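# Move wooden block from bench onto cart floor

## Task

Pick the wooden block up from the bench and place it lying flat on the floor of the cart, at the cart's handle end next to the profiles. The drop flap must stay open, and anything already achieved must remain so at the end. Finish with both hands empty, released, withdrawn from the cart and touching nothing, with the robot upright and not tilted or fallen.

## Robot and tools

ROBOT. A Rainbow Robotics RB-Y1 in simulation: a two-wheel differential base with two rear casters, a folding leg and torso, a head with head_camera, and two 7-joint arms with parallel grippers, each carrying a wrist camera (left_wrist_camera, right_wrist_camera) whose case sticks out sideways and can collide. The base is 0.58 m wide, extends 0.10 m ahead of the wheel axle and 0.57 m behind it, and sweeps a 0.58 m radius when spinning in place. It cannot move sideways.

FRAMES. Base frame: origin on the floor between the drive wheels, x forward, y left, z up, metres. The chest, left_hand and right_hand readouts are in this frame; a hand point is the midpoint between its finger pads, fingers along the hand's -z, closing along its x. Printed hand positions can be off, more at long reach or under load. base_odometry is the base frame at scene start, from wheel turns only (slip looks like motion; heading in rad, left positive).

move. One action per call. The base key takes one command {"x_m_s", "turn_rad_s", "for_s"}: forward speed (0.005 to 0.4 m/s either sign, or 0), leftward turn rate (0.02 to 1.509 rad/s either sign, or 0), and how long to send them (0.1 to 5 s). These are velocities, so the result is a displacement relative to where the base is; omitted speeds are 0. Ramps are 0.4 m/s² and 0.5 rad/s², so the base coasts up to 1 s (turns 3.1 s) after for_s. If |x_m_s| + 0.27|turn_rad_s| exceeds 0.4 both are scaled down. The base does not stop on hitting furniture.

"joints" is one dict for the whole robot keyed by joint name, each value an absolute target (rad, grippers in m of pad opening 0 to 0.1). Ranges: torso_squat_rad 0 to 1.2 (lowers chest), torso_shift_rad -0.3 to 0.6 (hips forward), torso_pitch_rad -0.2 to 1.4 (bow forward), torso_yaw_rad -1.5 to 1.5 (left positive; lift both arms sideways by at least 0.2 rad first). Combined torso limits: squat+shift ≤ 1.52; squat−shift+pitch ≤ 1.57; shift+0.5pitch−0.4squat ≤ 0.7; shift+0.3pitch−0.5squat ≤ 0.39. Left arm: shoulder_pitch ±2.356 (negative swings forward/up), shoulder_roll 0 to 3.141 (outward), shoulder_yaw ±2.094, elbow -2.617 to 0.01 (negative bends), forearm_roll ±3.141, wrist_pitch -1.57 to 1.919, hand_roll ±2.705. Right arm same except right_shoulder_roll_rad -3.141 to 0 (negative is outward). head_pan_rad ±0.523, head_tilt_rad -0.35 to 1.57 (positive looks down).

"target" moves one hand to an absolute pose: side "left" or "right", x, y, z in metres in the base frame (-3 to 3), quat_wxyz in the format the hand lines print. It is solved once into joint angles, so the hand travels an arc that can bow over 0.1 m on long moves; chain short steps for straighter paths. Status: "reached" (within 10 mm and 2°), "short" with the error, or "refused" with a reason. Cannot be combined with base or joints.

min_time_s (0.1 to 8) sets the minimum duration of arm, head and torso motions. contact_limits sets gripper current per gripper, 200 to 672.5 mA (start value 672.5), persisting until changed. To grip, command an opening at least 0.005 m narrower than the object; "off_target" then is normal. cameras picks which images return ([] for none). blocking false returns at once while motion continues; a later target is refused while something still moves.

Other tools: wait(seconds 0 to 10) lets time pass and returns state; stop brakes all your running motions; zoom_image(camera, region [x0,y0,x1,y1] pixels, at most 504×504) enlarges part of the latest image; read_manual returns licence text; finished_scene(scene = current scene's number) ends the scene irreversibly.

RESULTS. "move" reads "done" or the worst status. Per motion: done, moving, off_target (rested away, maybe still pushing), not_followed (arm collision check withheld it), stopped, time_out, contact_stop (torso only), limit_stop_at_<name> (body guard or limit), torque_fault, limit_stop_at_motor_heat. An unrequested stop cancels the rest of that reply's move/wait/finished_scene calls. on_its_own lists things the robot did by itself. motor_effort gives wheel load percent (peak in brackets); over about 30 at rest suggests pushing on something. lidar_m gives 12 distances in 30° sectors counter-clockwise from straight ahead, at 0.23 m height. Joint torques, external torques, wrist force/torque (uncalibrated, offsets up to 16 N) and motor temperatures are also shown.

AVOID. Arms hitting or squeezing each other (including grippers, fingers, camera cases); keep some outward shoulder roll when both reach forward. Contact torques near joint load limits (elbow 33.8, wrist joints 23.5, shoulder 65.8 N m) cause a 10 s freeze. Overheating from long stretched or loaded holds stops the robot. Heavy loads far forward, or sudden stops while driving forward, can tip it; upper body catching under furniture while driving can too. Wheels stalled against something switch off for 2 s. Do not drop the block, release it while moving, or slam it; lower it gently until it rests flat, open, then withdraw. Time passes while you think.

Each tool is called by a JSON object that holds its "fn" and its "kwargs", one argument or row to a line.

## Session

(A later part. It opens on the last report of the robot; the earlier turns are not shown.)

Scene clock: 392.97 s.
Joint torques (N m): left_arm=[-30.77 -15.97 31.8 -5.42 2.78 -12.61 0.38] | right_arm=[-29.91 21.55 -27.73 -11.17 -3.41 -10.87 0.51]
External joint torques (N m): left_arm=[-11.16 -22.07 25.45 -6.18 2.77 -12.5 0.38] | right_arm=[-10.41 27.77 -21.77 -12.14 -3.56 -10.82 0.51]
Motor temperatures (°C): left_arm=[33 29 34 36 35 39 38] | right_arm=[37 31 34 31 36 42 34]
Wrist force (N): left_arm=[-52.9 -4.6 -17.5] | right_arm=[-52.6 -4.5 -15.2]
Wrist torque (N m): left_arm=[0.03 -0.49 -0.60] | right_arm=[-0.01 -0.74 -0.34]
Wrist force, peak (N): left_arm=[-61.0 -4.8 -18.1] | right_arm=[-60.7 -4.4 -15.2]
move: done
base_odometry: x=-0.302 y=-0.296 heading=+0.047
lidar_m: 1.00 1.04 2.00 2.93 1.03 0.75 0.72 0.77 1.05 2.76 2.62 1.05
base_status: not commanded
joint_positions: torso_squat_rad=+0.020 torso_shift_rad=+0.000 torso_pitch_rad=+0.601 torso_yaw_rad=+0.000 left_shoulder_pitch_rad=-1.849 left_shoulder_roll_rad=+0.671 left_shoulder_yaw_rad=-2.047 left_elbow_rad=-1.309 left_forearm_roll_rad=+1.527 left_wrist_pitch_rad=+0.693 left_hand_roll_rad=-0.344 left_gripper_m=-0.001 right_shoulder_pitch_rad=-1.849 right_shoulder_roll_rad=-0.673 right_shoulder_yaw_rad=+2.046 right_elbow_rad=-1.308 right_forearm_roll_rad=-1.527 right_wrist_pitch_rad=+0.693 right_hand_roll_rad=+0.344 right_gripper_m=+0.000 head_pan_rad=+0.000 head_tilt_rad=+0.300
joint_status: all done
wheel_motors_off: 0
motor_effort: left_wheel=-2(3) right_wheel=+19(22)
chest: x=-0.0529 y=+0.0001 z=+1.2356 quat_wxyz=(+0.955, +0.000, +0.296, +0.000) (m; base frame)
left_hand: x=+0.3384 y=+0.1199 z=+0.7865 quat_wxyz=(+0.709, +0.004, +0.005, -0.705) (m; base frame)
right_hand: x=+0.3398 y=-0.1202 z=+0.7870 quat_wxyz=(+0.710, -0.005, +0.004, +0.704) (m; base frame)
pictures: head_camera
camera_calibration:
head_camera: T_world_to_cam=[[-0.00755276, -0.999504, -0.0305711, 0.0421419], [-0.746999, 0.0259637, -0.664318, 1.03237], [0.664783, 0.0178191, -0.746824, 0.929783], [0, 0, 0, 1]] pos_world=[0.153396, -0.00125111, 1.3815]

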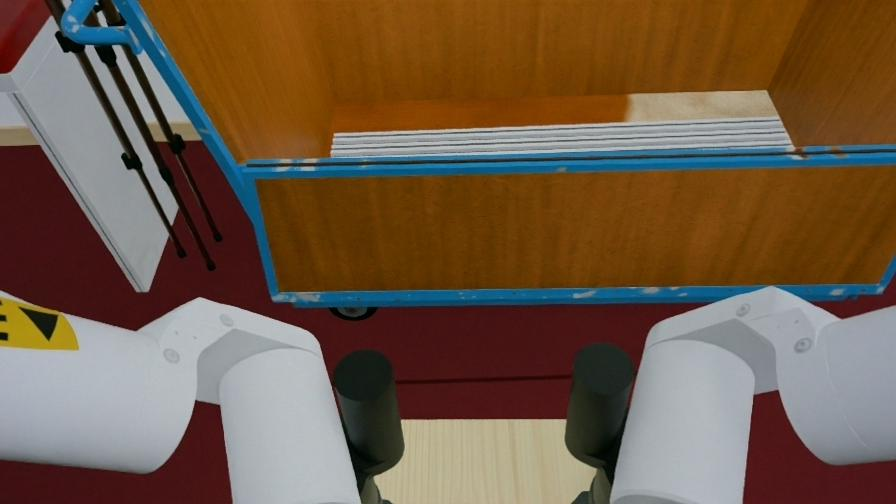

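{"fn": "move", "kwargs": {
  "joints": {"torso_shift_rad": 0.09},
  "min_time_s": 2,
  "cameras": []
}}

{"fn": "move", "kwargs": {
  "base": {"x_m_s": 0.15, "for_s": 4.0},
  "joints": {"head_tilt_rad": 0.6},
  "cameras": ["head_camera", "left_wrist_camera", "right_wrist_camera"]
}}

Scene clock: 400.40 s.
Joint torques (N m): left_arm=[-31.08 -16.11 31.63 -5.43 2.82 -12.48 0.32] | right_arm=[-30.26 21.56 -27.7 -11.35 -3.52 -10.79 0.53]
External joint torques (N m): left_arm=[-11.47 -22.21 25.28 -6.18 2.8 -12.38 0.32] | right_arm=[-10.77 27.78 -21.74 -12.32 -3.67 -10.74 0.53]
Motor temperatures (°C): left_arm=[33 29 34 36 35 39 38] | right_arm=[37 32 34 31 36 42 34]
Wrist force (N): left_arm=[-52.6 -4.5 -18.3] | right_arm=[-52.4 -4.1 -15.9]
Wrist torque (N m): left_arm=[-0.04 -0.51 -0.56] | right_arm=[-0.01 -0.80 -0.34]
Wrist force, peak (N): left_arm=[-53.8 -4.9 -18.4] | right_arm=[-53.6 -4.6 -14.8]
move: done
base_odometry: x=-0.302 y=-0.296 heading=+0.047
lidar_m: 1.01 1.06 2.00 2.94 1.04 0.76 0.72 0.75 1.04 2.76 2.63 1.05
base_status: not commanded
joint_positions: torso_squat_rad=+0.020 torso_shift_rad=+0.090 torso_pitch_rad=+0.601 torso_yaw_rad=+0.000 left_shoulder_pitch_rad=-1.849 left_shoulder_roll_rad=+0.671 left_shoulder_yaw_rad=-2.047 left_elbow_rad=-1.309 left_forearm_roll_rad=+1.527 left_wrist_pitch_rad=+0.693 left_hand_roll_rad=-0.344 left_gripper_m=-0.001 right_shoulder_pitch_rad=-1.849 right_shoulder_roll_rad=-0.673 right_shoulder_yaw_rad=+2.046 right_elbow_rad=-1.308 right_forearm_roll_rad=-1.527 right_wrist_pitch_rad=+0.693 right_hand_roll_rad=+0.344 right_gripper_m=+0.000 head_pan_rad=+0.000 head_tilt_rad=+0.300
joint_status: all done
wheel_motors_off: 0
motor_effort: left_wheel=-2(3) right_wheel=+19(21)
chest: x=+0.0100 y=+0.0001 z=+1.2328 quat_wxyz=(+0.955, +0.000, +0.296, +0.000) (m; base frame)
left_hand: x=+0.4013 y=+0.1199 z=+0.7836 quat_wxyz=(+0.709, +0.004, +0.005, -0.705) (m; base frame)
right_hand: x=+0.4027 y=-0.1202 z=+0.7841 quat_wxyz=(+0.710, -0.005, +0.004, +0.704) (m; base frame)
pictures: none
No camera images: "cameras" was empty.

Scene clock: 405.23 s.
Joint torques (N m): left_arm=[-31.45 -15.65 32.04 -6.06 2.69 -12.27 0.36] | right_arm=[-31.02 21.33 -27.54 -12.19 -3.09 -10.64 0.53]
External joint torques (N m): left_arm=[-11.84 -21.75 25.7 -6.82 2.68 -12.16 0.36] | right_arm=[-11.53 27.55 -21.59 -13.16 -3.25 -10.58 0.53]
Motor temperatures (°C): left_arm=[34 29 34 36 35 39 38] | right_arm=[37 32 34 32 36 42 34]
Wrist force (N): left_arm=[-53.0 -4.7 -18.0] | right_arm=[-52.1 -4.1 -15.5]
Wrist torque (N m): left_arm=[0.05 -0.51 -0.54] | right_arm=[-0.03 -0.79 -0.35]
Wrist force, peak (N): left_arm=[-53.6 -4.6 -18.4] | right_arm=[-53.6 -2.4 -14.9]
move: done
base_odometry: x=+0.297 y=-0.268 heading=+0.047
lidar_m: 0.40 0.42 0.60 4.71 1.89 1.37 1.31 1.38 1.88 5.01 0.59 0.42
base_status: done (sent for 4 of 4 s)
joint_positions: torso_squat_rad=+0.020 torso_shift_rad=+0.090 torso_pitch_rad=+0.601 torso_yaw_rad=+0.000 left_shoulder_pitch_rad=-1.849 left_shoulder_roll_rad=+0.671 left_shoulder_yaw_rad=-2.047 left_elbow_rad=-1.309 left_forearm_roll_rad=+1.527 left_wrist_pitch_rad=+0.693 left_hand_roll_rad=-0.344 left_gripper_m=-0.001 right_shoulder_pitch_rad=-1.849 right_shoulder_roll_rad=-0.673 right_shoulder_yaw_rad=+2.046 right_elbow_rad=-1.308 right_forearm_roll_rad=-1.527 right_wrist_pitch_rad=+0.693 right_hand_roll_rad=+0.344 right_gripper_m=+0.000 head_pan_rad=+0.000 head_tilt_rad=+0.600
joint_status: all done
wheel_motors_off: 0
motor_effort: left_wheel=+2(30) right_wheel=-2(42)
chest: x=+0.0100 y=+0.0001 z=+1.2328 quat_wxyz=(+0.955, +0.000, +0.296, +0.000) (m; base frame)
left_hand: x=+0.4013 y=+0.1199 z=+0.7836 quat_wxyz=(+0.709, +0.004, +0.005, -0.705) (m; base frame)
right_hand: x=+0.4027 y=-0.1202 z=+0.7841 quat_wxyz=(+0.710, -0.004, +0.004, +0.704) (m; base frame)
pictures: head_camera, left_wrist_camera, right_wrist_camera
camera_calibration:
head_camera: T_world_to_cam=[[-0.0163363, -0.999502, -0.0270125, 0.0388451], [-0.909939, 0.0260591, -0.413922, 0.753566], [0.41442, 0.0178177, -0.909912, 1.14713], [0, 0, 0, 1]] pos_world=[0.21094, -0.00125083, 1.35676]
left_wrist_camera: T_world_to_cam=[[0.0324762, -0.999261, -0.0205769, 0.122309], [-0.887085, -0.0383031, 0.460015, 0.0291541], [-0.460463, 0.00331387, -0.887673, 0.952438], [0, 0, 0, 1]] pos_world=[0.460453, 0.120179, 0.834559]
right_wrist_camera: T_world_to_cam=[[0.0209404, -0.999673, -0.0146714, -0.118333], [-0.862143, -0.025486, 0.506023, -0.0255343], [-0.506231, 0.00205256, -0.862395, 0.952441], [0, 0, 0, 1]] pos_world=[0.462619, -0.1209, 0.832566]

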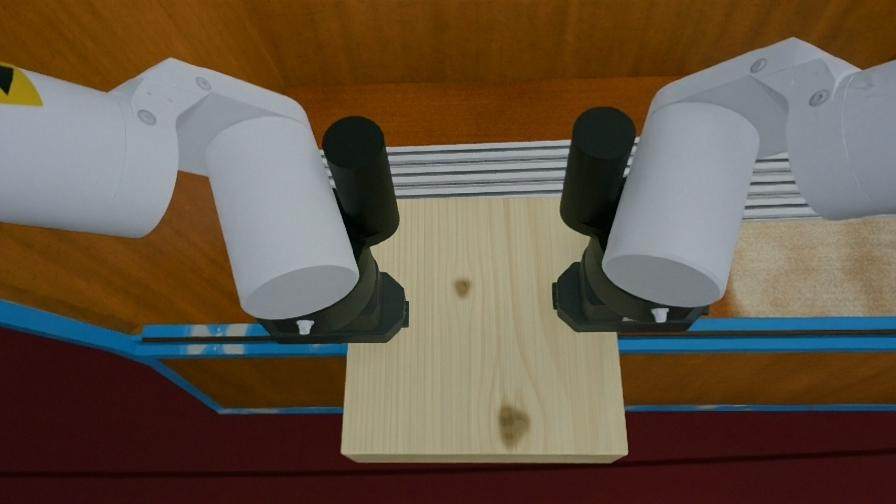

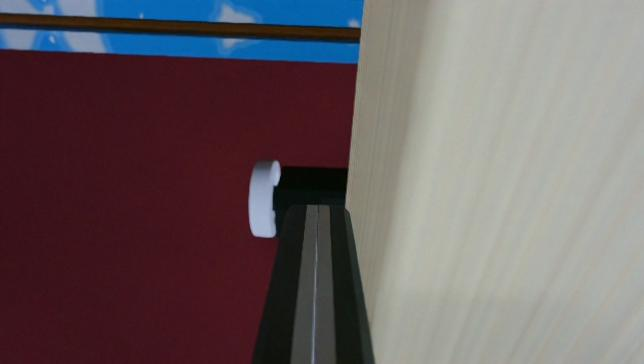

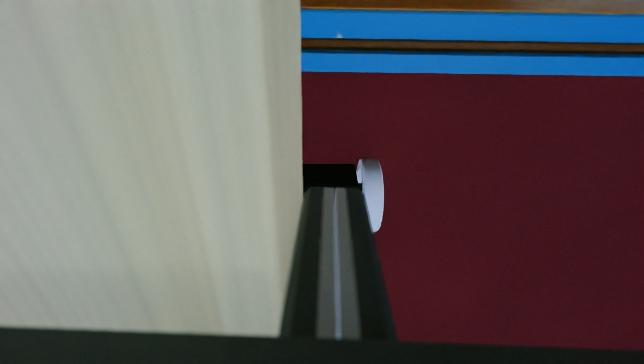

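{"fn": "move", "kwargs": {
  "base": {"x_m_s": 0.1, "for_s": 1.95},
  "cameras": ["head_camera"]
}}

Scene clock: 410.63 s.
Joint torques (N m): left_arm=[-31.48 -15.71 32.28 -6.15 2.6 -12.22 0.51] | right_arm=[-31.08 20.82 -27.34 -12.12 -3.21 -10.57 0.51]
External joint torques (N m): left_arm=[-11.87 -21.81 25.93 -6.91 2.58 -12.12 0.51] | right_arm=[-11.59 27.05 -21.38 -13.08 -3.36 -10.52 0.51]
Motor temperatures (°C): left_arm=[34 29 34 36 35 39 38] | right_arm=[37 32 34 32 36 42 34]
Wrist force (N): left_arm=[-52.8 -4.7 -17.4] | right_arm=[-53.0 -4.2 -14.7]
Wrist torque (N m): left_arm=[0.04 -0.50 -0.57] | right_arm=[-0.06 -0.85 -0.36]
Wrist force, peak (N): left_arm=[-53.4 -4.4 -18.3] | right_arm=[-53.5 -4.5 -15.3]
move: done
base_odometry: x=+0.494 y=-0.259 heading=+0.047
lidar_m: 0.20 0.22 0.30 1.63 2.19 1.58 1.52 1.59 2.13 0.84 0.31 0.21
base_status: done (sent for 1.97 of 1.97 s)
joint_positions: torso_squat_rad=+0.020 torso_shift_rad=+0.090 torso_pitch_rad=+0.601 torso_yaw_rad=+0.000 left_shoulder_pitch_rad=-1.849 left_shoulder_roll_rad=+0.671 left_shoulder_yaw_rad=-2.047 left_elbow_rad=-1.309 left_forearm_roll_rad=+1.527 left_wrist_pitch_rad=+0.693 left_hand_roll_rad=-0.344 left_gripper_m=-0.001 right_shoulder_pitch_rad=-1.849 right_shoulder_roll_rad=-0.673 right_shoulder_yaw_rad=+2.046 right_elbow_rad=-1.308 right_forearm_roll_rad=-1.527 right_wrist_pitch_rad=+0.693 right_hand_roll_rad=+0.344 right_gripper_m=+0.000 head_pan_rad=+0.000 head_tilt_rad=+0.600
joint_status: not commanded
wheel_motors_off: 0
motor_effort: left_wheel=+0(25) right_wheel=-3(21)
chest: x=+0.0101 y=+0.0001 z=+1.2327 quat_wxyz=(+0.955, +0.000, +0.296, +0.000) (m; base frame)
left_hand: x=+0.4013 y=+0.1199 z=+0.7835 quat_wxyz=(+0.709, +0.004, +0.005, -0.705) (m; base frame)
right_hand: x=+0.4027 y=-0.1202 z=+0.7840 quat_wxyz=(+0.710, -0.004, +0.004, +0.704) (m; base frame)
pictures: head_camera
camera_calibration:
head_camera: T_world_to_cam=[[-0.0163384, -0.999502, -0.0270123, 0.038847], [-0.909977, 0.0260593, -0.413838, 0.753552], [0.414336, 0.0178191, -0.90995, 1.14716], [0, 0, 0, 1]] pos_world=[0.21104, -0.00125083, 1.35676]

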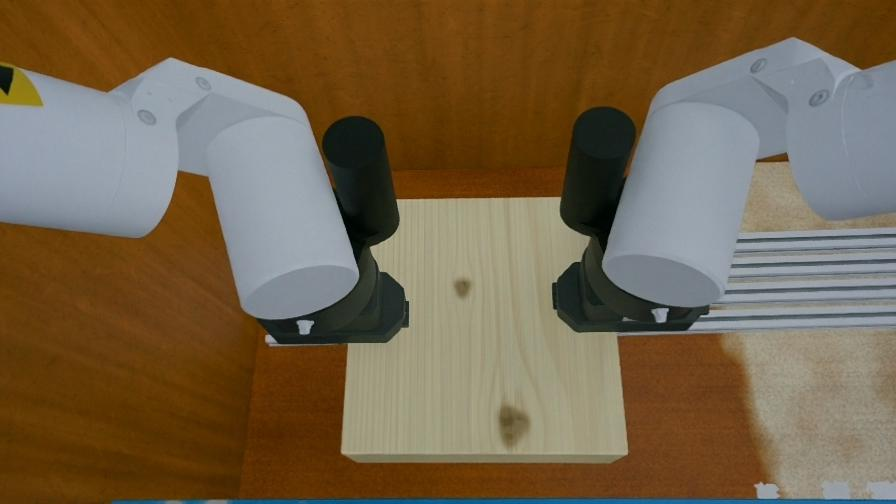

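{"fn": "move", "kwargs": {
  "joints": {"torso_squat_rad": 0.6, "torso_shift_rad": 0.109},
  "min_time_s": 5,
  "cameras": ["head_camera", "left_wrist_camera", "right_wrist_camera"]
}}

Scene clock: 418.47 s.
Joint torques (N m): left_arm=[-31.35 -15.57 32.45 -6.26 2.59 -12.24 0.24] | right_arm=[-30.98 21.12 -27.77 -12.09 -3.1 -10.53 0.61]
External joint torques (N m): left_arm=[-11.74 -21.67 26.1 -7.02 2.57 -12.14 0.24] | right_arm=[-11.48 27.35 -21.81 -13.06 -3.25 -10.48 0.61]
Motor temperatures (°C): left_arm=[34 29 34 36 35 39 38] | right_arm=[37 32 34 32 36 42 34]
Wrist force (N): left_arm=[-52.3 -3.8 -17.2] | right_arm=[-52.8 -4.3 -14.6]
Wrist torque (N m): left_arm=[-0.06 -0.41 -0.57] | right_arm=[-0.03 -0.81 -0.35]
Wrist force, peak (N): left_arm=[-53.4 -4.3 -18.8] | right_arm=[-53.6 -4.2 -14.7]
move: done
base_odometry: x=+0.494 y=-0.259 heading=+0.047
lidar_m: 0.20 0.22 0.30 1.63 2.18 1.58 1.51 1.60 2.16 0.84 0.31 0.21
base_status: not commanded
joint_positions: torso_squat_rad=+0.600 torso_shift_rad=+0.109 torso_pitch_rad=+0.601 torso_yaw_rad=+0.000 left_shoulder_pitch_rad=-1.849 left_shoulder_roll_rad=+0.671 left_shoulder_yaw_rad=-2.047 left_elbow_rad=-1.309 left_forearm_roll_rad=+1.527 left_wrist_pitch_rad=+0.693 left_hand_roll_rad=-0.344 left_gripper_m=-0.001 right_shoulder_pitch_rad=-1.849 right_shoulder_roll_rad=-0.673 right_shoulder_yaw_rad=+2.046 right_elbow_rad=-1.308 right_forearm_roll_rad=-1.527 right_wrist_pitch_rad=+0.693 right_hand_roll_rad=+0.344 right_gripper_m=+0.000 head_pan_rad=+0.000 head_tilt_rad=+0.600
joint_status: all done
wheel_motors_off: 0
motor_effort: left_wheel=+1(2) right_wheel=+0(4)
chest: x=+0.0098 y=+0.0001 z=+1.1101 quat_wxyz=(+0.955, +0.000, +0.296, +0.000) (m; base frame)
left_hand: x=+0.4012 y=+0.1199 z=+0.6610 quat_wxyz=(+0.709, +0.004, +0.005, -0.705) (m; base frame)
right_hand: x=+0.4025 y=-0.1203 z=+0.6615 quat_wxyz=(+0.710, -0.005, +0.004, +0.704) (m; base frame)
pictures: head_camera, left_wrist_camera, right_wrist_camera
camera_calibration:
head_camera: T_world_to_cam=[[-0.016334, -0.999501, -0.0270182, 0.0355367], [-0.909847, 0.0260634, -0.414125, 0.702868], [0.414623, 0.0178181, -0.909819, 1.0355], [0, 0, 0, 1]] pos_world=[0.21074, -0.00125081, 1.23415]
left_wrist_camera: T_world_to_cam=[[0.0324794, -0.999261, -0.0205689, 0.119782], [-0.887187, -0.0383016, 0.459817, 0.0856518], [-0.460265, 0.00331386, -0.887776, 0.843545], [0, 0, 0, 1]] pos_world=[0.460353, 0.120179, 0.711959]
right_wrist_camera: T_world_to_cam=[[0.020943, -0.999673, -0.0146685, -0.12023], [-0.862213, -0.0254865, 0.505905, 0.036445], [-0.506114, 0.00205223, -0.862464, 0.846606], [0, 0, 0, 1]] pos_world=[0.46242, -0.121, 0.709966]

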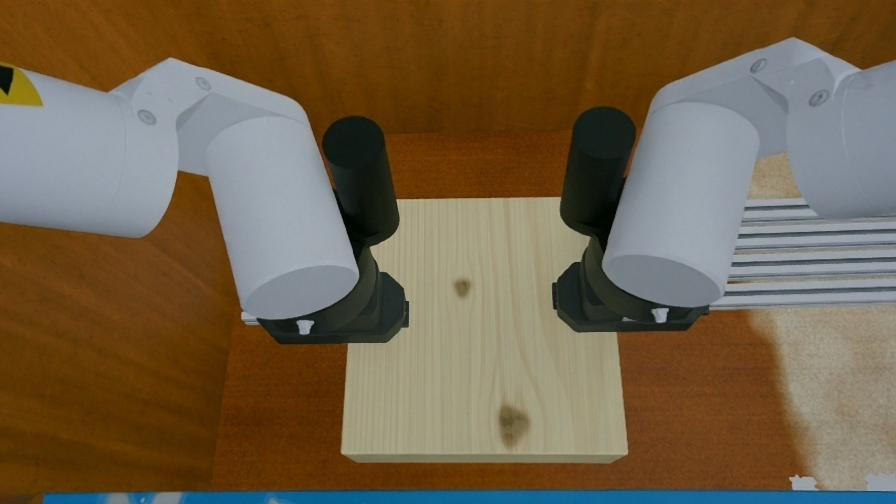

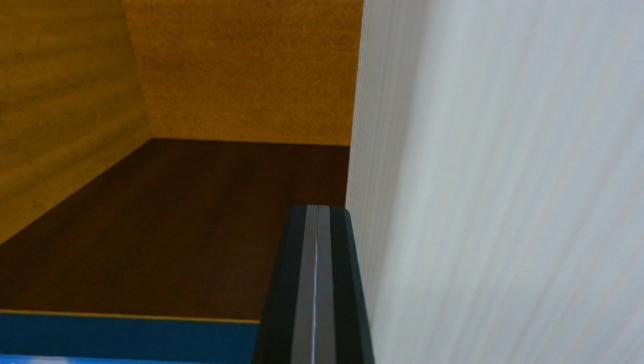

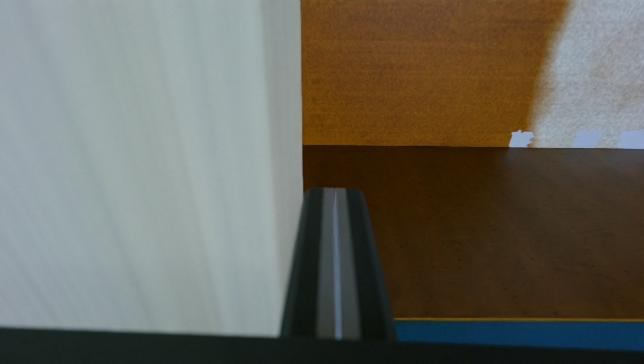

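{"fn": "move", "kwargs": {
  "joints": {"left_shoulder_pitch_rad": -1.813, "left_shoulder_roll_rad": 0.632, "left_shoulder_yaw_rad": -2.041, "left_elbow_rad": -1.245, "left_forearm_roll_rad": 1.536, "left_wrist_pitch_rad": 0.673, "left_hand_roll_rad": -0.373, "right_shoulder_pitch_rad": -1.813, "right_shoulder_roll_rad": -0.632, "right_shoulder_yaw_rad": 2.041, "right_elbow_rad": -1.245, "right_forearm_roll_rad": -1.536, "right_wrist_pitch_rad": 0.673, "right_hand_roll_rad": 0.373},
  "min_time_s": 2.5,
  "cameras": []
}}

{"fn": "move", "kwargs": {
  "joints": {"left_shoulder_pitch_rad": -1.771, "left_shoulder_roll_rad": 0.594, "left_shoulder_yaw_rad": -2.036, "left_elbow_rad": -1.166, "left_forearm_roll_rad": 1.555, "left_wrist_pitch_rad": 0.660, "left_hand_roll_rad": -0.417, "right_shoulder_pitch_rad": -1.771, "right_shoulder_roll_rad": -0.594, "right_shoulder_yaw_rad": 2.036, "right_elbow_rad": -1.166, "right_forearm_roll_rad": -1.555, "right_wrist_pitch_rad": 0.660, "right_hand_roll_rad": 0.417},
  "min_time_s": 2.5,
  "cameras": ["head_camera"]
}}

{"fn": "move", "kwargs": {
  "joints": {"torso_squat_rad": 0.95, "torso_shift_rad": 0.179},
  "min_time_s": 5
}}

Scene clock: 427.43 s.
Joint torques (N m): left_arm=[-30.78 -16.42 30.66 -5.17 2.86 -12.12 0.28] | right_arm=[-29.67 22.07 -24.53 -11.55 -3.41 -10.2 0.63]
External joint torques (N m): left_arm=[-11.25 -22.42 24.59 -6 2.85 -12.01 0.28] | right_arm=[-10.26 28.21 -18.85 -12.59 -3.56 -10.14 0.63]
Motor temperatures (°C): left_arm=[34 29 34 36 35 39 38] | right_arm=[37 32 34 32 36 42 34]
Wrist force (N): left_arm=[-51.2 -4.5 -18.1] | right_arm=[-51.4 -5.0 -14.8]
Wrist torque (N m): left_arm=[-0.03 -0.42 -0.57] | right_arm=[0.03 -0.75 -0.46]
Wrist force, peak (N): left_arm=[-59.1 -5.2 -18.8] | right_arm=[-59.2 -4.6 -14.4]
move: done
base_odometry: x=+0.494 y=-0.259 heading=+0.047
lidar_m: 0.20 0.22 0.30 1.62 2.17 1.58 1.52 1.59 2.17 0.85 0.30 0.22
base_status: not commanded
joint_positions: torso_squat_rad=+0.600 torso_shift_rad=+0.109 torso_pitch_rad=+0.601 torso_yaw_rad=+0.000 left_shoulder_pitch_rad=-1.810 left_shoulder_roll_rad=+0.637 left_shoulder_yaw_rad=-2.047 left_elbow_rad=-1.243 left_forearm_roll_rad=+1.535 left_wrist_pitch_rad=+0.676 left_hand_roll_rad=-0.373 left_gripper_m=-0.001 right_shoulder_pitch_rad=-1.811 right_shoulder_roll_rad=-0.639 right_shoulder_yaw_rad=+2.046 right_elbow_rad=-1.242 right_forearm_roll_rad=-1.535 right_wrist_pitch_rad=+0.676 right_hand_roll_rad=+0.373 right_gripper_m=+0.000 head_pan_rad=+0.000 head_tilt_rad=+0.600
joint_status: all done
wheel_motors_off: 0
motor_effort: left_wheel=+1(2) right_wheel=-2(4)
chest: x=+0.0098 y=+0.0001 z=+1.1101 quat_wxyz=(+0.955, +0.000, +0.296, +0.000) (m; base frame)
left_hand: x=+0.4005 y=+0.1199 z=+0.6461 quat_wxyz=(+0.709, +0.004, +0.004, -0.705) (m; base frame)
right_hand: x=+0.4021 y=-0.1202 z=+0.6467 quat_wxyz=(+0.710, -0.005, +0.003, +0.705) (m; base frame)
pictures: none
No camera images: "cameras" was empty.

Scene clock: 430.23 s.
Joint torques (N m): left_arm=[-30.69 -16.94 31.61 -5.46 2.94 -11.7 0.24] | right_arm=[-29.05 22.28 -25.37 -11.72 -3.51 -9.77 0.66]
External joint torques (N m): left_arm=[-11.24 -22.8 25.84 -6.4 2.92 -11.59 0.24] | right_arm=[-9.73 28.29 -19.99 -12.87 -3.65 -9.72 0.66]
Motor temperatures (°C): left_arm=[34 29 34 36 35 39 38] | right_arm=[37 32 34 32 36 42 34]
Wrist force (N): left_arm=[-50.5 -5.3 -17.5] | right_arm=[-50.3 -4.7 -14.9]
Wrist torque (N m): left_arm=[0.03 -0.46 -0.55] | right_arm=[0.00 -0.68 -0.55]
Wrist force, peak (N): left_arm=[-57.6 -5.6 -18.2] | right_arm=[-57.5 -5.1 -15.0]
move: done
base_odometry: x=+0.494 y=-0.259 heading=+0.047
lidar_m: 0.20 0.22 0.31 1.64 2.18 1.58 1.51 1.59 2.18 0.84 0.30 0.21
base_status: not commanded
joint_positions: torso_squat_rad=+0.600 torso_shift_rad=+0.109 torso_pitch_rad=+0.601 torso_yaw_rad=+0.000 left_shoulder_pitch_rad=-1.768 left_shoulder_roll_rad=+0.599 left_shoulder_yaw_rad=-2.042 left_elbow_rad=-1.164 left_forearm_roll_rad=+1.554 left_wrist_pitch_rad=+0.663 left_hand_roll_rad=-0.417 left_gripper_m=+0.000 right_shoulder_pitch_rad=-1.769 right_shoulder_roll_rad=-0.601 right_shoulder_yaw_rad=+2.041 right_elbow_rad=-1.163 right_forearm_roll_rad=-1.554 right_wrist_pitch_rad=+0.662 right_hand_roll_rad=+0.417 right_gripper_m=+0.000 head_pan_rad=+0.000 head_tilt_rad=+0.600
joint_status: all done
wheel_motors_off: 0
motor_effort: left_wheel=+1(2) right_wheel=-1(3)
chest: x=+0.0098 y=+0.0001 z=+1.1101 quat_wxyz=(+0.955, +0.000, +0.296, +0.000) (m; base frame)
left_hand: x=+0.4005 y=+0.1198 z=+0.6310 quat_wxyz=(+0.708, +0.004, +0.005, -0.706) (m; base frame)
right_hand: x=+0.4022 y=-0.1202 z=+0.6316 quat_wxyz=(+0.709, -0.005, +0.003, +0.705) (m; base frame)
pictures: head_camera
camera_calibration:
head_camera: T_world_to_cam=[[-0.016334, -0.999501, -0.0270182, 0.0355367], [-0.909847, 0.0260634, -0.414125, 0.702868], [0.414623, 0.0178181, -0.909819, 1.0355], [0, 0, 0, 1]] pos_world=[0.21074, -0.00125081, 1.23415]

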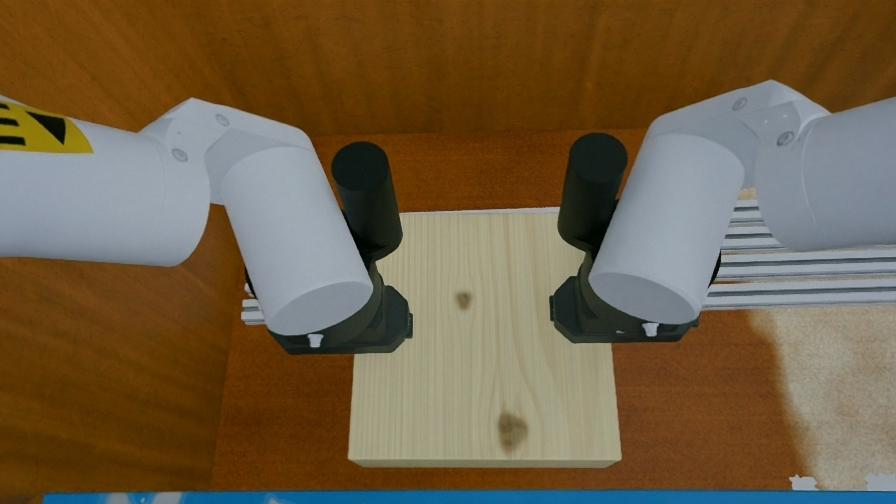

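Scene clock: 435.53 s.
Joint torques (N m): left_arm=[-30.78 -16.59 31.33 -5.53 3.05 -11.78 0.28] | right_arm=[-29.33 22.48 -25.26 -11.69 -3.55 -9.73 0.7]
External joint torques (N m): left_arm=[-11.34 -22.45 25.57 -6.48 3.03 -11.67 0.28] | right_arm=[-10.02 28.5 -19.88 -12.84 -3.7 -9.68 0.7]
Motor temperatures (°C): left_arm=[34 29 34 36 35 39 38] | right_arm=[37 32 34 32 36 42 34]
Wrist force (N): left_arm=[-50.3 -5.1 -18.0] | right_arm=[-50.5 -4.9 -15.2]
Wrist torque (N m): left_arm=[-0.01 -0.41 -0.56] | right_arm=[0.08 -0.81 -0.55]
Wrist force, peak (N): left_arm=[-51.2 -5.7 -17.9] | right_arm=[-51.1 -5.0 -14.5]
move: done
base_odometry: x=+0.494 y=-0.259 heading=+0.047
lidar_m: 0.20 0.21 0.30 1.64 2.17 1.57 1.51 1.58 2.17 0.85 0.29 0.21
base_status: not commanded
joint_positions: torso_squat_rad=+0.950 torso_shift_rad=+0.179 torso_pitch_rad=+0.601 torso_yaw_rad=+0.000 left_shoulder_pitch_rad=-1.768 left_shoulder_roll_rad=+0.599 left_shoulder_yaw_rad=-2.042 left_elbow_rad=-1.164 left_forearm_roll_rad=+1.554 left_wrist_pitch_rad=+0.663 left_hand_roll_rad=-0.417 left_gripper_m=+0.000 right_shoulder_pitch_rad=-1.769 right_shoulder_roll_rad=-0.601 right_shoulder_yaw_rad=+2.041 right_elbow_rad=-1.163 right_forearm_roll_rad=-1.554 right_wrist_pitch_rad=+0.662 right_hand_roll_rad=+0.417 right_gripper_m=+0.000 head_pan_rad=+0.000 head_tilt_rad=+0.600
joint_status: all done
wheel_motors_off: 0
motor_effort: left_wheel=+1(2) right_wheel=-1(4)
chest: x=+0.0194 y=+0.0001 z=+0.9365 quat_wxyz=(+0.955, +0.000, +0.296, +0.000) (m; base frame)
left_hand: x=+0.4101 y=+0.1198 z=+0.4573 quat_wxyz=(+0.708, +0.004, +0.004, -0.706) (m; base frame)
right_hand: x=+0.4118 y=-0.1202 z=+0.4580 quat_wxyz=(+0.709, -0.005, +0.003, +0.705) (m; base frame)
pictures: head_camera, left_wrist_camera, right_wrist_camera
camera_calibration:
head_camera: T_world_to_cam=[[-0.0163303, -0.999502, -0.0270166, 0.0310006], [-0.909847, 0.0260593, -0.414125, 0.639711], [0.414623, 0.0178181, -0.909819, 0.873577], [0, 0, 0, 1]] pos_world=[0.22034, -0.00125083, 1.06055]
left_wrist_camera: T_world_to_cam=[[0.0306938, -0.999318, -0.0205212, 0.116028], [-0.887294, -0.0366939, 0.459743, 0.187059], [-0.460182, 0.00409704, -0.887815, 0.666779], [0, 0, 0, 1]] pos_world=[0.469254, 0.120081, 0.508359]
right_wrist_camera: T_world_to_cam=[[0.0225518, -0.999635, -0.0148824, -0.12385], [-0.862472, -0.0269815, 0.505385, 0.147495], [-0.505603, 0.00143831, -0.862765, 0.675677], [0, 0, 0, 1]] pos_world=[0.471628, -0.120797, 0.506566]

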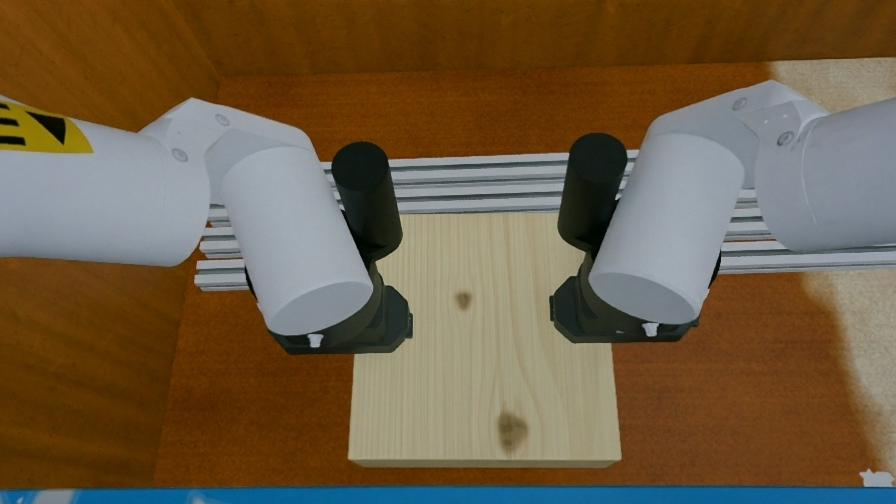

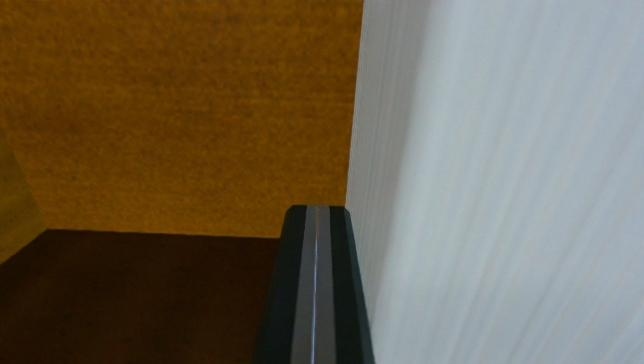

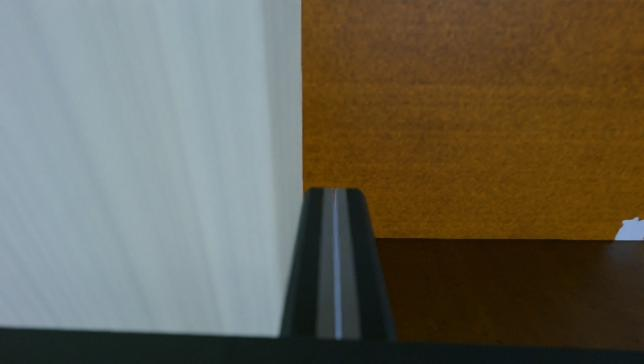

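{"fn": "move", "kwargs": {
  "joints": {"left_shoulder_pitch_rad": -1.729, "left_shoulder_roll_rad": 0.556, "left_shoulder_yaw_rad": -2.031, "left_elbow_rad": -1.086, "left_forearm_roll_rad": 1.573, "left_wrist_pitch_rad": 0.647, "left_hand_roll_rad": -0.461, "right_shoulder_pitch_rad": -1.729, "right_shoulder_roll_rad": -0.556, "right_shoulder_yaw_rad": 2.031, "right_elbow_rad": -1.086, "right_forearm_roll_rad": -1.573, "right_wrist_pitch_rad": 0.647, "right_hand_roll_rad": 0.461},
  "min_time_s": 2.5,
  "cameras": []
}}

{"fn": "move", "kwargs": {
  "joints": {"torso_squat_rad": 1.10, "torso_shift_rad": 0.231},
  "min_time_s": 4
}}

Scene clock: 440.80 s.
Joint torques (N m): left_arm=[-30.75 -16.79 29.82 -5.41 3.07 -11.08 0.28] | right_arm=[-28.71 22.76 -23.82 -11.55 -3.55 -9.24 0.7]
External joint torques (N m): left_arm=[-11.44 -22.47 24.38 -6.48 3.06 -10.97 0.28] | right_arm=[-9.53 28.61 -18.76 -12.81 -3.7 -9.17 0.7]
Motor temperatures (°C): left_arm=[34 29 34 36 35 39 38] | right_arm=[37 32 34 32 36 42 34]
Wrist force (N): left_arm=[-48.9 -5.1 -18.7] | right_arm=[-48.3 -4.7 -14.9]
Wrist torque (N m): left_arm=[0.02 -0.49 -0.59] | right_arm=[0.02 -0.66 -0.63]
Wrist force, peak (N): left_arm=[-57.0 -6.5 -18.1] | right_arm=[-57.6 -5.8 -14.2]
move: done
base_odometry: x=+0.494 y=-0.259 heading=+0.047
lidar_m: 0.19 0.22 0.29 1.64 2.18 1.58 1.51 1.59 2.16 0.84 0.31 0.22
base_status: not commanded
joint_positions: torso_squat_rad=+0.950 torso_shift_rad=+0.179 torso_pitch_rad=+0.601 torso_yaw_rad=+0.000 left_shoulder_pitch_rad=-1.726 left_shoulder_roll_rad=+0.561 left_shoulder_yaw_rad=-2.037 left_elbow_rad=-1.084 left_forearm_roll_rad=+1.572 left_wrist_pitch_rad=+0.650 left_hand_roll_rad=-0.461 left_gripper_m=+0.000 right_shoulder_pitch_rad=-1.727 right_shoulder_roll_rad=-0.563 right_shoulder_yaw_rad=+2.036 right_elbow_rad=-1.083 right_forearm_roll_rad=-1.572 right_wrist_pitch_rad=+0.649 right_hand_roll_rad=+0.461 right_gripper_m=+0.000 head_pan_rad=+0.000 head_tilt_rad=+0.600
joint_status: all done
wheel_motors_off: 0
motor_effort: left_wheel=+1(2) right_wheel=-2(3)
chest: x=+0.0194 y=+0.0001 z=+0.9365 quat_wxyz=(+0.955, +0.000, +0.296, +0.000) (m; base frame)
left_hand: x=+0.4098 y=+0.1199 z=+0.4427 quat_wxyz=(+0.708, +0.004, +0.004, -0.706) (m; base frame)
right_hand: x=+0.4115 y=-0.1203 z=+0.4434 quat_wxyz=(+0.709, -0.005, +0.003, +0.705) (m; base frame)
pictures: none
No camera images: "cameras" was empty.

Scene clock: 445.10 s.
Joint torques (N m): left_arm=[-30.69 -16.68 29.76 -5.61 3.16 -11.16 0.3] | right_arm=[-28.84 22.64 -24.06 -11.61 -3.51 -9.23 0.74]
External joint torques (N m): left_arm=[-11.38 -22.37 24.32 -6.68 3.15 -11.05 0.3] | right_arm=[-9.67 28.49 -19 -12.88 -3.66 -9.17 0.74]
Motor temperatures (°C): left_arm=[34 29 34 36 35 39 38] | right_arm=[37 32 34 32 36 42 34]
Wrist force (N): left_arm=[-48.7 -5.2 -17.4] | right_arm=[-49.2 -4.9 -14.4]
Wrist torque (N m): left_arm=[0.01 -0.44 -0.55] | right_arm=[0.02 -0.76 -0.58]
Wrist force, peak (N): left_arm=[-49.4 -5.4 -18.4] | right_arm=[-49.0 -4.6 -15.3]
move: done
base_odometry: x=+0.494 y=-0.259 heading=+0.047
lidar_m: 0.21 0.22 0.29 1.63 2.17 1.58 1.52 1.59 2.16 0.83 0.30 0.21
base_status: not commanded
joint_positions: torso_squat_rad=+1.100 torso_shift_rad=+0.231 torso_pitch_rad=+0.601 torso_yaw_rad=+0.000 left_shoulder_pitch_rad=-1.726 left_shoulder_roll_rad=+0.561 left_shoulder_yaw_rad=-2.037 left_elbow_rad=-1.084 left_forearm_roll_rad=+1.572 left_wrist_pitch_rad=+0.650 left_hand_roll_rad=-0.461 left_gripper_m=+0.000 right_shoulder_pitch_rad=-1.727 right_shoulder_roll_rad=-0.563 right_shoulder_yaw_rad=+2.036 right_elbow_rad=-1.083 right_forearm_roll_rad=-1.572 right_wrist_pitch_rad=+0.649 right_hand_roll_rad=+0.461 right_gripper_m=+0.000 head_pan_rad=+0.000 head_tilt_rad=+0.600
joint_status: all done
wheel_motors_off: 0
motor_effort: left_wheel=+1(2) right_wheel=-2(3)
chest: x=+0.0196 y=+0.0000 z=+0.8449 quat_wxyz=(+0.955, +0.000, +0.296, +0.000) (m; base frame)
left_hand: x=+0.4099 y=+0.1199 z=+0.3511 quat_wxyz=(+0.708, +0.004, +0.004, -0.706) (m; base frame)
right_hand: x=+0.4117 y=-0.1203 z=+0.3518 quat_wxyz=(+0.709, -0.005, +0.003, +0.705) (m; base frame)
pictures: head_camera, left_wrist_camera, right_wrist_camera
camera_calibration:
head_camera: T_world_to_cam=[[-0.0163303, -0.999502, -0.0270166, 0.0285291], [-0.909847, 0.0260593, -0.414125, 0.601959], [0.414623, 0.0178181, -0.909819, 0.790155], [0, 0, 0, 1]] pos_world=[0.22054, -0.00125083, 0.968955]
left_wrist_camera: T_world_to_cam=[[0.030193, -0.999336, -0.020415, 0.114055], [-0.888053, -0.0361935, 0.458315, 0.236444], [-0.458749, 0.00429166, -0.888555, 0.572045], [0, 0, 0, 1]] pos_world=[0.468956, 0.120082, 0.402256]
right_wrist_camera: T_world_to_cam=[[0.0231213, -0.999625, -0.0146972, -0.125866], [-0.863272, -0.0273776, 0.503995, 0.201834], [-0.504209, 0.00103466, -0.863581, 0.583664], [0, 0, 0, 1]] pos_world=[0.471436, -0.120897, 0.400468]

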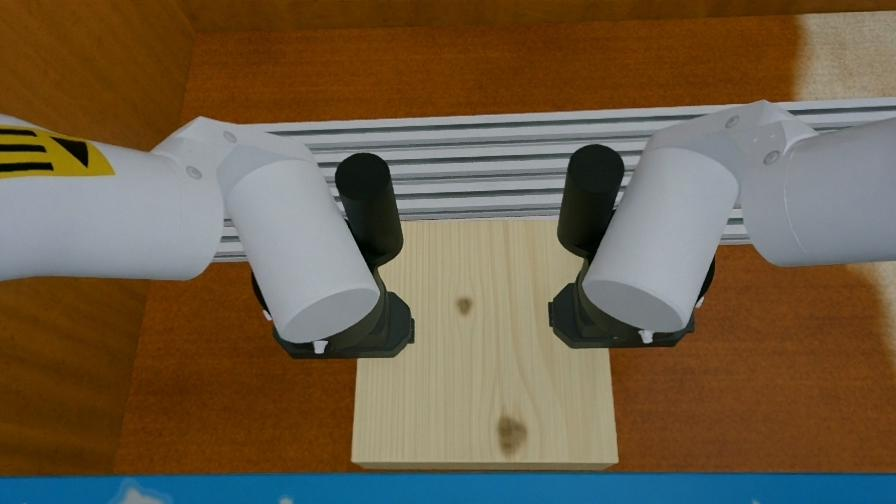

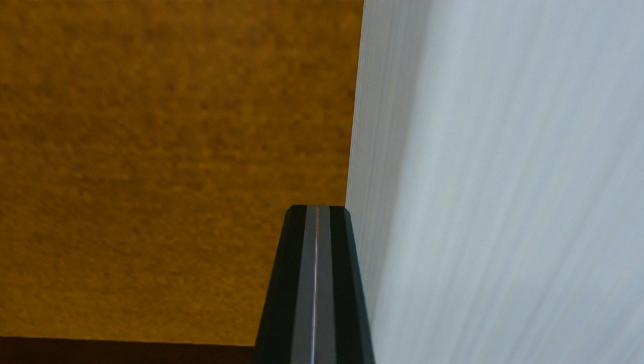

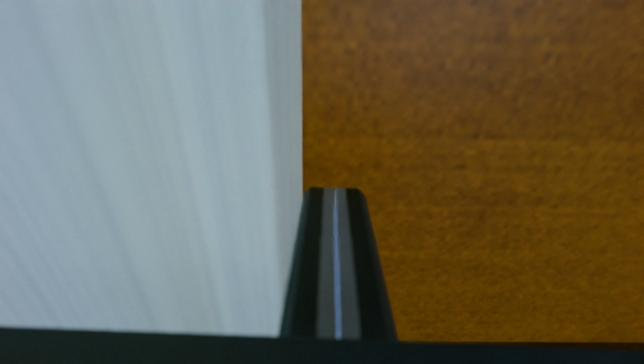

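{"fn": "move", "kwargs": {
  "joints": {"torso_squat_rad": 1.14, "torso_shift_rad": 0.235},
  "min_time_s": 2.5,
  "cameras": ["head_camera"]
}}

{"fn": "move", "kwargs": {
  "joints": {"torso_squat_rad": 1.155, "torso_shift_rad": 0.24},
  "min_time_s": 2,
  "cameras": ["head_camera"]
}}

Scene clock: 450.20 s.
Joint torques (N m): left_arm=[-23.7 -19.94 26.78 -5.99 2.33 -12.57 0.44] | right_arm=[-24.28 24.92 -21.88 -12.42 -3.14 -10.96 0.82]
External joint torques (N m): left_arm=[-4.31 -25.66 21.32 -7.11 2.32 -12.46 0.44] | right_arm=[-5.04 30.8 -16.81 -13.72 -3.29 -10.89 0.82]
Motor temperatures (°C): left_arm=[34 29 34 36 35 38 38] | right_arm=[37 32 34 32 36 42 34]
Wrist force (N): left_arm=[-54.9 -8.8 19.1] | right_arm=[-57.3 4.6 24.6]
Wrist torque (N m): left_arm=[-0.35 -0.89 -0.66] | right_arm=[-0.44 -1.30 -0.58]
Wrist force, peak (N): left_arm=[-55.5 -14.0 21.9] | right_arm=[-57.8 3.9 25.3]
move: done
base_odometry: x=+0.494 y=-0.259 heading=+0.047
lidar_m: 0.20 0.21 0.30 1.64 2.18 1.58 1.52 1.58 2.17 0.84 0.31 0.22
base_status: not commanded
joint_positions: torso_squat_rad=+1.140 torso_shift_rad=+0.234 torso_pitch_rad=+0.598 torso_yaw_rad=+0.000 left_shoulder_pitch_rad=-1.728 left_shoulder_roll_rad=+0.562 left_shoulder_yaw_rad=-2.036 left_elbow_rad=-1.084 left_forearm_roll_rad=+1.572 left_wrist_pitch_rad=+0.650 left_hand_roll_rad=-0.461 left_gripper_m=-0.001 right_shoulder_pitch_rad=-1.728 right_shoulder_roll_rad=-0.564 right_shoulder_yaw_rad=+2.035 right_elbow_rad=-1.083 right_forearm_roll_rad=-1.572 right_wrist_pitch_rad=+0.650 right_hand_roll_rad=+0.461 right_gripper_m=-0.001 head_pan_rad=+0.000 head_tilt_rad=+0.600
joint_status: all done
wheel_motors_off: 0
motor_effort: left_wheel=+3(4) right_wheel=+0(3)
chest: x=+0.0140 y=+0.0000 z=+0.8205 quat_wxyz=(+0.956, +0.000, +0.294, +0.000) (m; base frame)
left_hand: x=+0.4068 y=+0.1196 z=+0.3286 quat_wxyz=(+0.708, +0.006, +0.002, -0.706) (m; base frame)
right_hand: x=+0.4081 y=-0.1203 z=+0.3290 quat_wxyz=(+0.709, -0.007, +0.001, +0.705) (m; base frame)
pictures: head_camera
camera_calibration:
head_camera: T_world_to_cam=[[-0.0162596, -0.999501, -0.0270626, 0.0278162], [-0.908712, 0.0260629, -0.41661, 0.588742], [0.417108, 0.0178182, -0.908682, 0.769373], [0, 0, 0, 1]] pos_world=[0.214537, -0.00125082, 0.945144]

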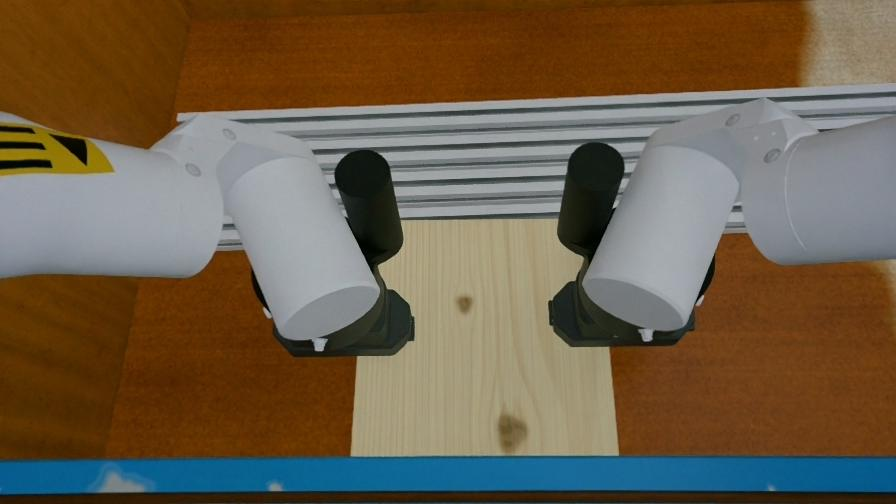

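Scene clock: 451.97 s.
Joint torques (N m): left_arm=[-29.92 -20.21 28.81 -8.9 3.58 -11.31 0.47] | right_arm=[-18.27 26.53 -18.02 -7.87 -1.75 -12.1 0.27]
External joint torques (N m): left_arm=[-10.39 -25.99 23.32 -10.1 3.59 -11.18 0.47] | right_arm=[1.13 32.52 -12.91 -9.26 -1.91 -12.03 0.27]
Motor temperatures (°C): left_arm=[34 29 34 36 35 39 38] | right_arm=[37 32 34 32 36 42 34]
Wrist force (N): left_arm=[-52.9 1.5 -18.4] | right_arm=[-58.7 12.9 51.1]
Wrist torque (N m): left_arm=[-0.09 -0.66 -0.59] | right_arm=[-0.22 -1.83 -0.10]
Wrist force, peak (N): left_arm=[-61.4 -2.6 24.2] | right_arm=[-76.3 40.9 135.5]
move: contact_stop
base_odometry: x=+0.494 y=-0.259 heading=+0.047
lidar_m: 0.20 0.22 0.30 1.64 2.18 1.58 1.51 1.59 2.16 0.84 0.31 0.22
base_status: not commanded
joint_positions: torso_squat_rad=+1.151 torso_shift_rad=+0.234 torso_pitch_rad=+0.588 torso_yaw_rad=-0.001 left_shoulder_pitch_rad=-1.726 left_shoulder_roll_rad=+0.562 left_shoulder_yaw_rad=-2.037 left_elbow_rad=-1.083 left_forearm_roll_rad=+1.572 left_wrist_pitch_rad=+0.650 left_hand_roll_rad=-0.461 left_gripper_m=-0.001 right_shoulder_pitch_rad=-1.729 right_shoulder_roll_rad=-0.564 right_shoulder_yaw_rad=+2.034 right_elbow_rad=-1.084 right_forearm_roll_rad=-1.573 right_wrist_pitch_rad=+0.650 right_hand_roll_rad=+0.461 right_gripper_m=-0.001 head_pan_rad=+0.000 head_tilt_rad=+0.600
joint_status: torso_squat_rad contact_stop (moved +0.011 of +0.015); torso_shift_rad contact_stop (moved -0.001 of +0.006)
wheel_motors_off: 0
motor_effort: left_wheel=+4(8) right_wheel=+3(10)
chest: x=+0.0096 y=+0.0002 z=+0.8155 quat_wxyz=(+0.957, +0.000, +0.290, -0.001) (m; base frame)
left_hand: x=+0.4071 y=+0.1197 z=+0.3269 quat_wxyz=(+0.708, +0.009, -0.001, -0.706) (m; base frame)
right_hand: x=+0.4091 y=-0.1203 z=+0.3288 quat_wxyz=(+0.710, -0.010, -0.003, +0.705) (m; base frame)
pictures: head_camera
camera_calibration:
head_camera: T_world_to_cam=[[-0.0168427, -0.999512, -0.0262975, 0.0270479], [-0.904411, 0.0264442, -0.425842, 0.590176], [0.426329, 0.0166114, -0.904416, 0.763006], [0, 0, 0, 1]] pos_world=[0.208926, -0.00124664, 0.942107]

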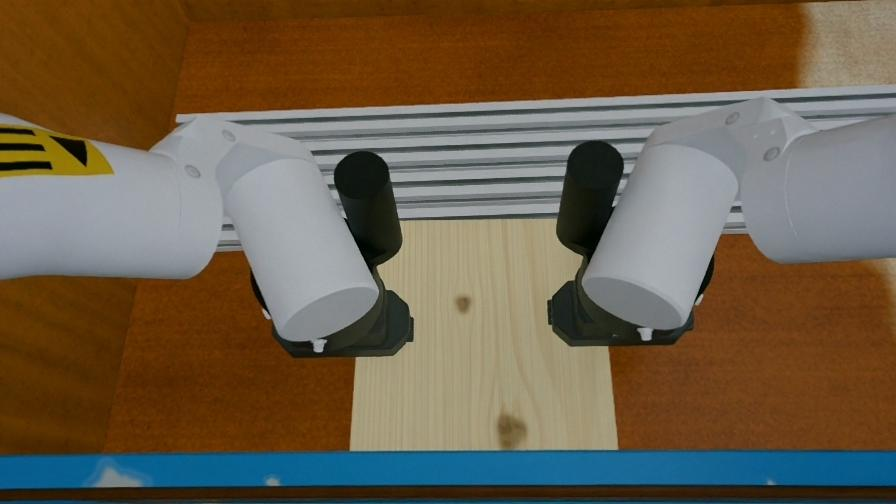

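{"fn": "move", "kwargs": {
  "joints": {"torso_squat_rad": 1.12, "torso_shift_rad": 0.232, "torso_pitch_rad": 0.601},
  "min_time_s": 2
}}

Scene clock: 456.53 s.
Joint torques (N m): left_arm=[-30.7 -18.07 28.76 -8.04 3.47 -11.12 0.56] | right_arm=[-29.06 23.67 -21.09 -11.44 -3.22 -9.5 0.25]
External joint torques (N m): left_arm=[-11.4 -23.74 23.33 -9.1 3.46 -11.01 0.56] | right_arm=[-9.9 29.53 -16.04 -12.7 -3.36 -9.44 0.25]
Motor temperatures (°C): left_arm=[34 29 34 36 35 38 38] | right_arm=[37 32 34 32 36 42 34]
Wrist force (N): left_arm=[-49.7 -4.6 -17.3] | right_arm=[-49.4 -4.2 -14.8]
Wrist torque (N m): left_arm=[0.07 -0.59 -0.59] | right_arm=[0.01 -0.79 -0.45]
Wrist force, peak (N): left_arm=[-54.4 0.5 -18.8] | right_arm=[-58.3 13.9 52.8]
move: done
base_odometry: x=+0.494 y=-0.259 heading=+0.047
lidar_m: 0.21 0.21 0.31 1.63 2.17 1.58 1.52 1.61 2.15 0.83 0.30 0.22
base_status: not commanded
joint_positions: torso_squat_rad=+1.120 torso_shift_rad=+0.232 torso_pitch_rad=+0.602 torso_yaw_rad=-0.001 left_shoulder_pitch_rad=-1.726 left_shoulder_roll_rad=+0.562 left_shoulder_yaw_rad=-2.037 left_elbow_rad=-1.084 left_forearm_roll_rad=+1.572 left_wrist_pitch_rad=+0.650 left_hand_roll_rad=-0.461 left_gripper_m=-0.001 right_shoulder_pitch_rad=-1.727 right_shoulder_roll_rad=-0.563 right_shoulder_yaw_rad=+2.035 right_elbow_rad=-1.083 right_forearm_roll_rad=-1.572 right_wrist_pitch_rad=+0.649 right_hand_roll_rad=+0.461 right_gripper_m=+0.000 head_pan_rad=+0.000 head_tilt_rad=+0.600
joint_status: all done
wheel_motors_off: 0
motor_effort: left_wheel=+3(5) right_wheel=+3(6)
chest: x=+0.0174 y=+0.0001 z=+0.8324 quat_wxyz=(+0.955, +0.000, +0.296, +0.000) (m; base frame)
left_hand: x=+0.4075 y=+0.1194 z=+0.3381 quat_wxyz=(+0.708, +0.004, +0.004, -0.706) (m; base frame)
right_hand: x=+0.4088 y=-0.1207 z=+0.3390 quat_wxyz=(+0.710, -0.005, +0.003, +0.705) (m; base frame)
pictures: head_camera, left_wrist_camera, right_wrist_camera
camera_calibration:
head_camera: T_world_to_cam=[[-0.0170922, -0.999507, -0.026333, 0.0276654], [-0.910333, 0.0264489, -0.41303, 0.593809], [0.413523, 0.0169122, -0.910337, 0.780119], [0, 0, 0, 1]] pos_world=[0.21844, -0.00124738, 0.95616]
left_wrist_camera: T_world_to_cam=[[0.0299257, -0.999355, -0.0198447, 0.113262], [-0.887794, -0.0356967, 0.458854, 0.239997], [-0.459267, 0.00388648, -0.88829, 0.559539], [0, 0, 0, 1]] pos_world=[0.466656, 0.119582, 0.389157]
right_wrist_camera: T_world_to_cam=[[0.0219873, -0.999651, -0.0146606, -0.125878], [-0.86271, -0.0263816, 0.50501, 0.205364], [-0.505221, 0.00154407, -0.862989, 0.571414], [0, 0, 0, 1]] pos_world=[0.468628, -0.121298, 0.387567]

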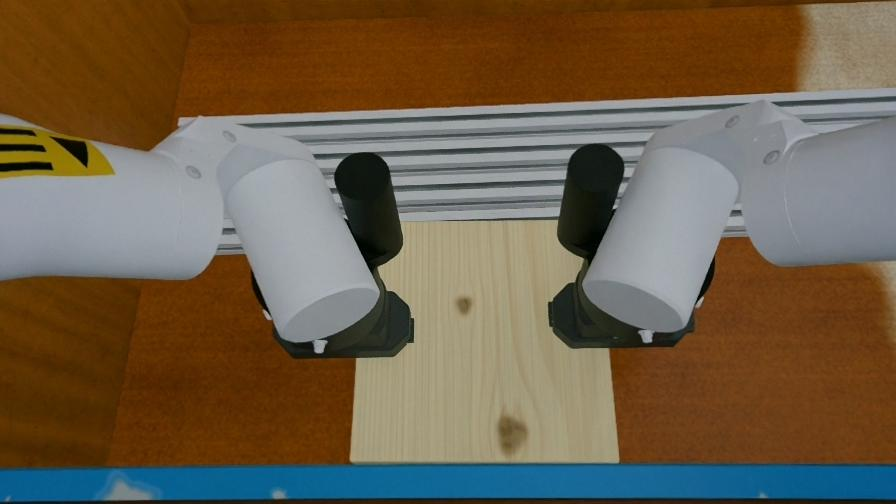

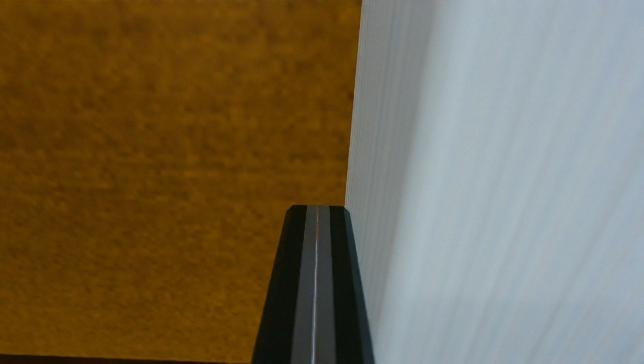

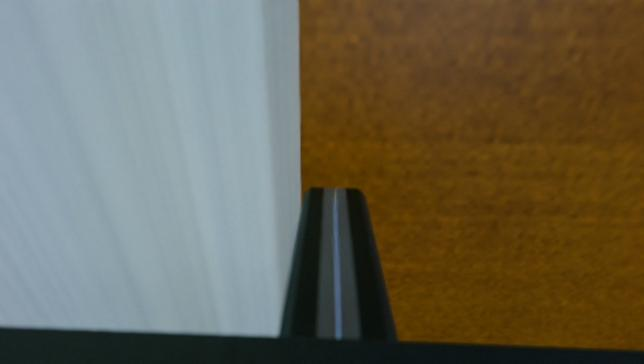

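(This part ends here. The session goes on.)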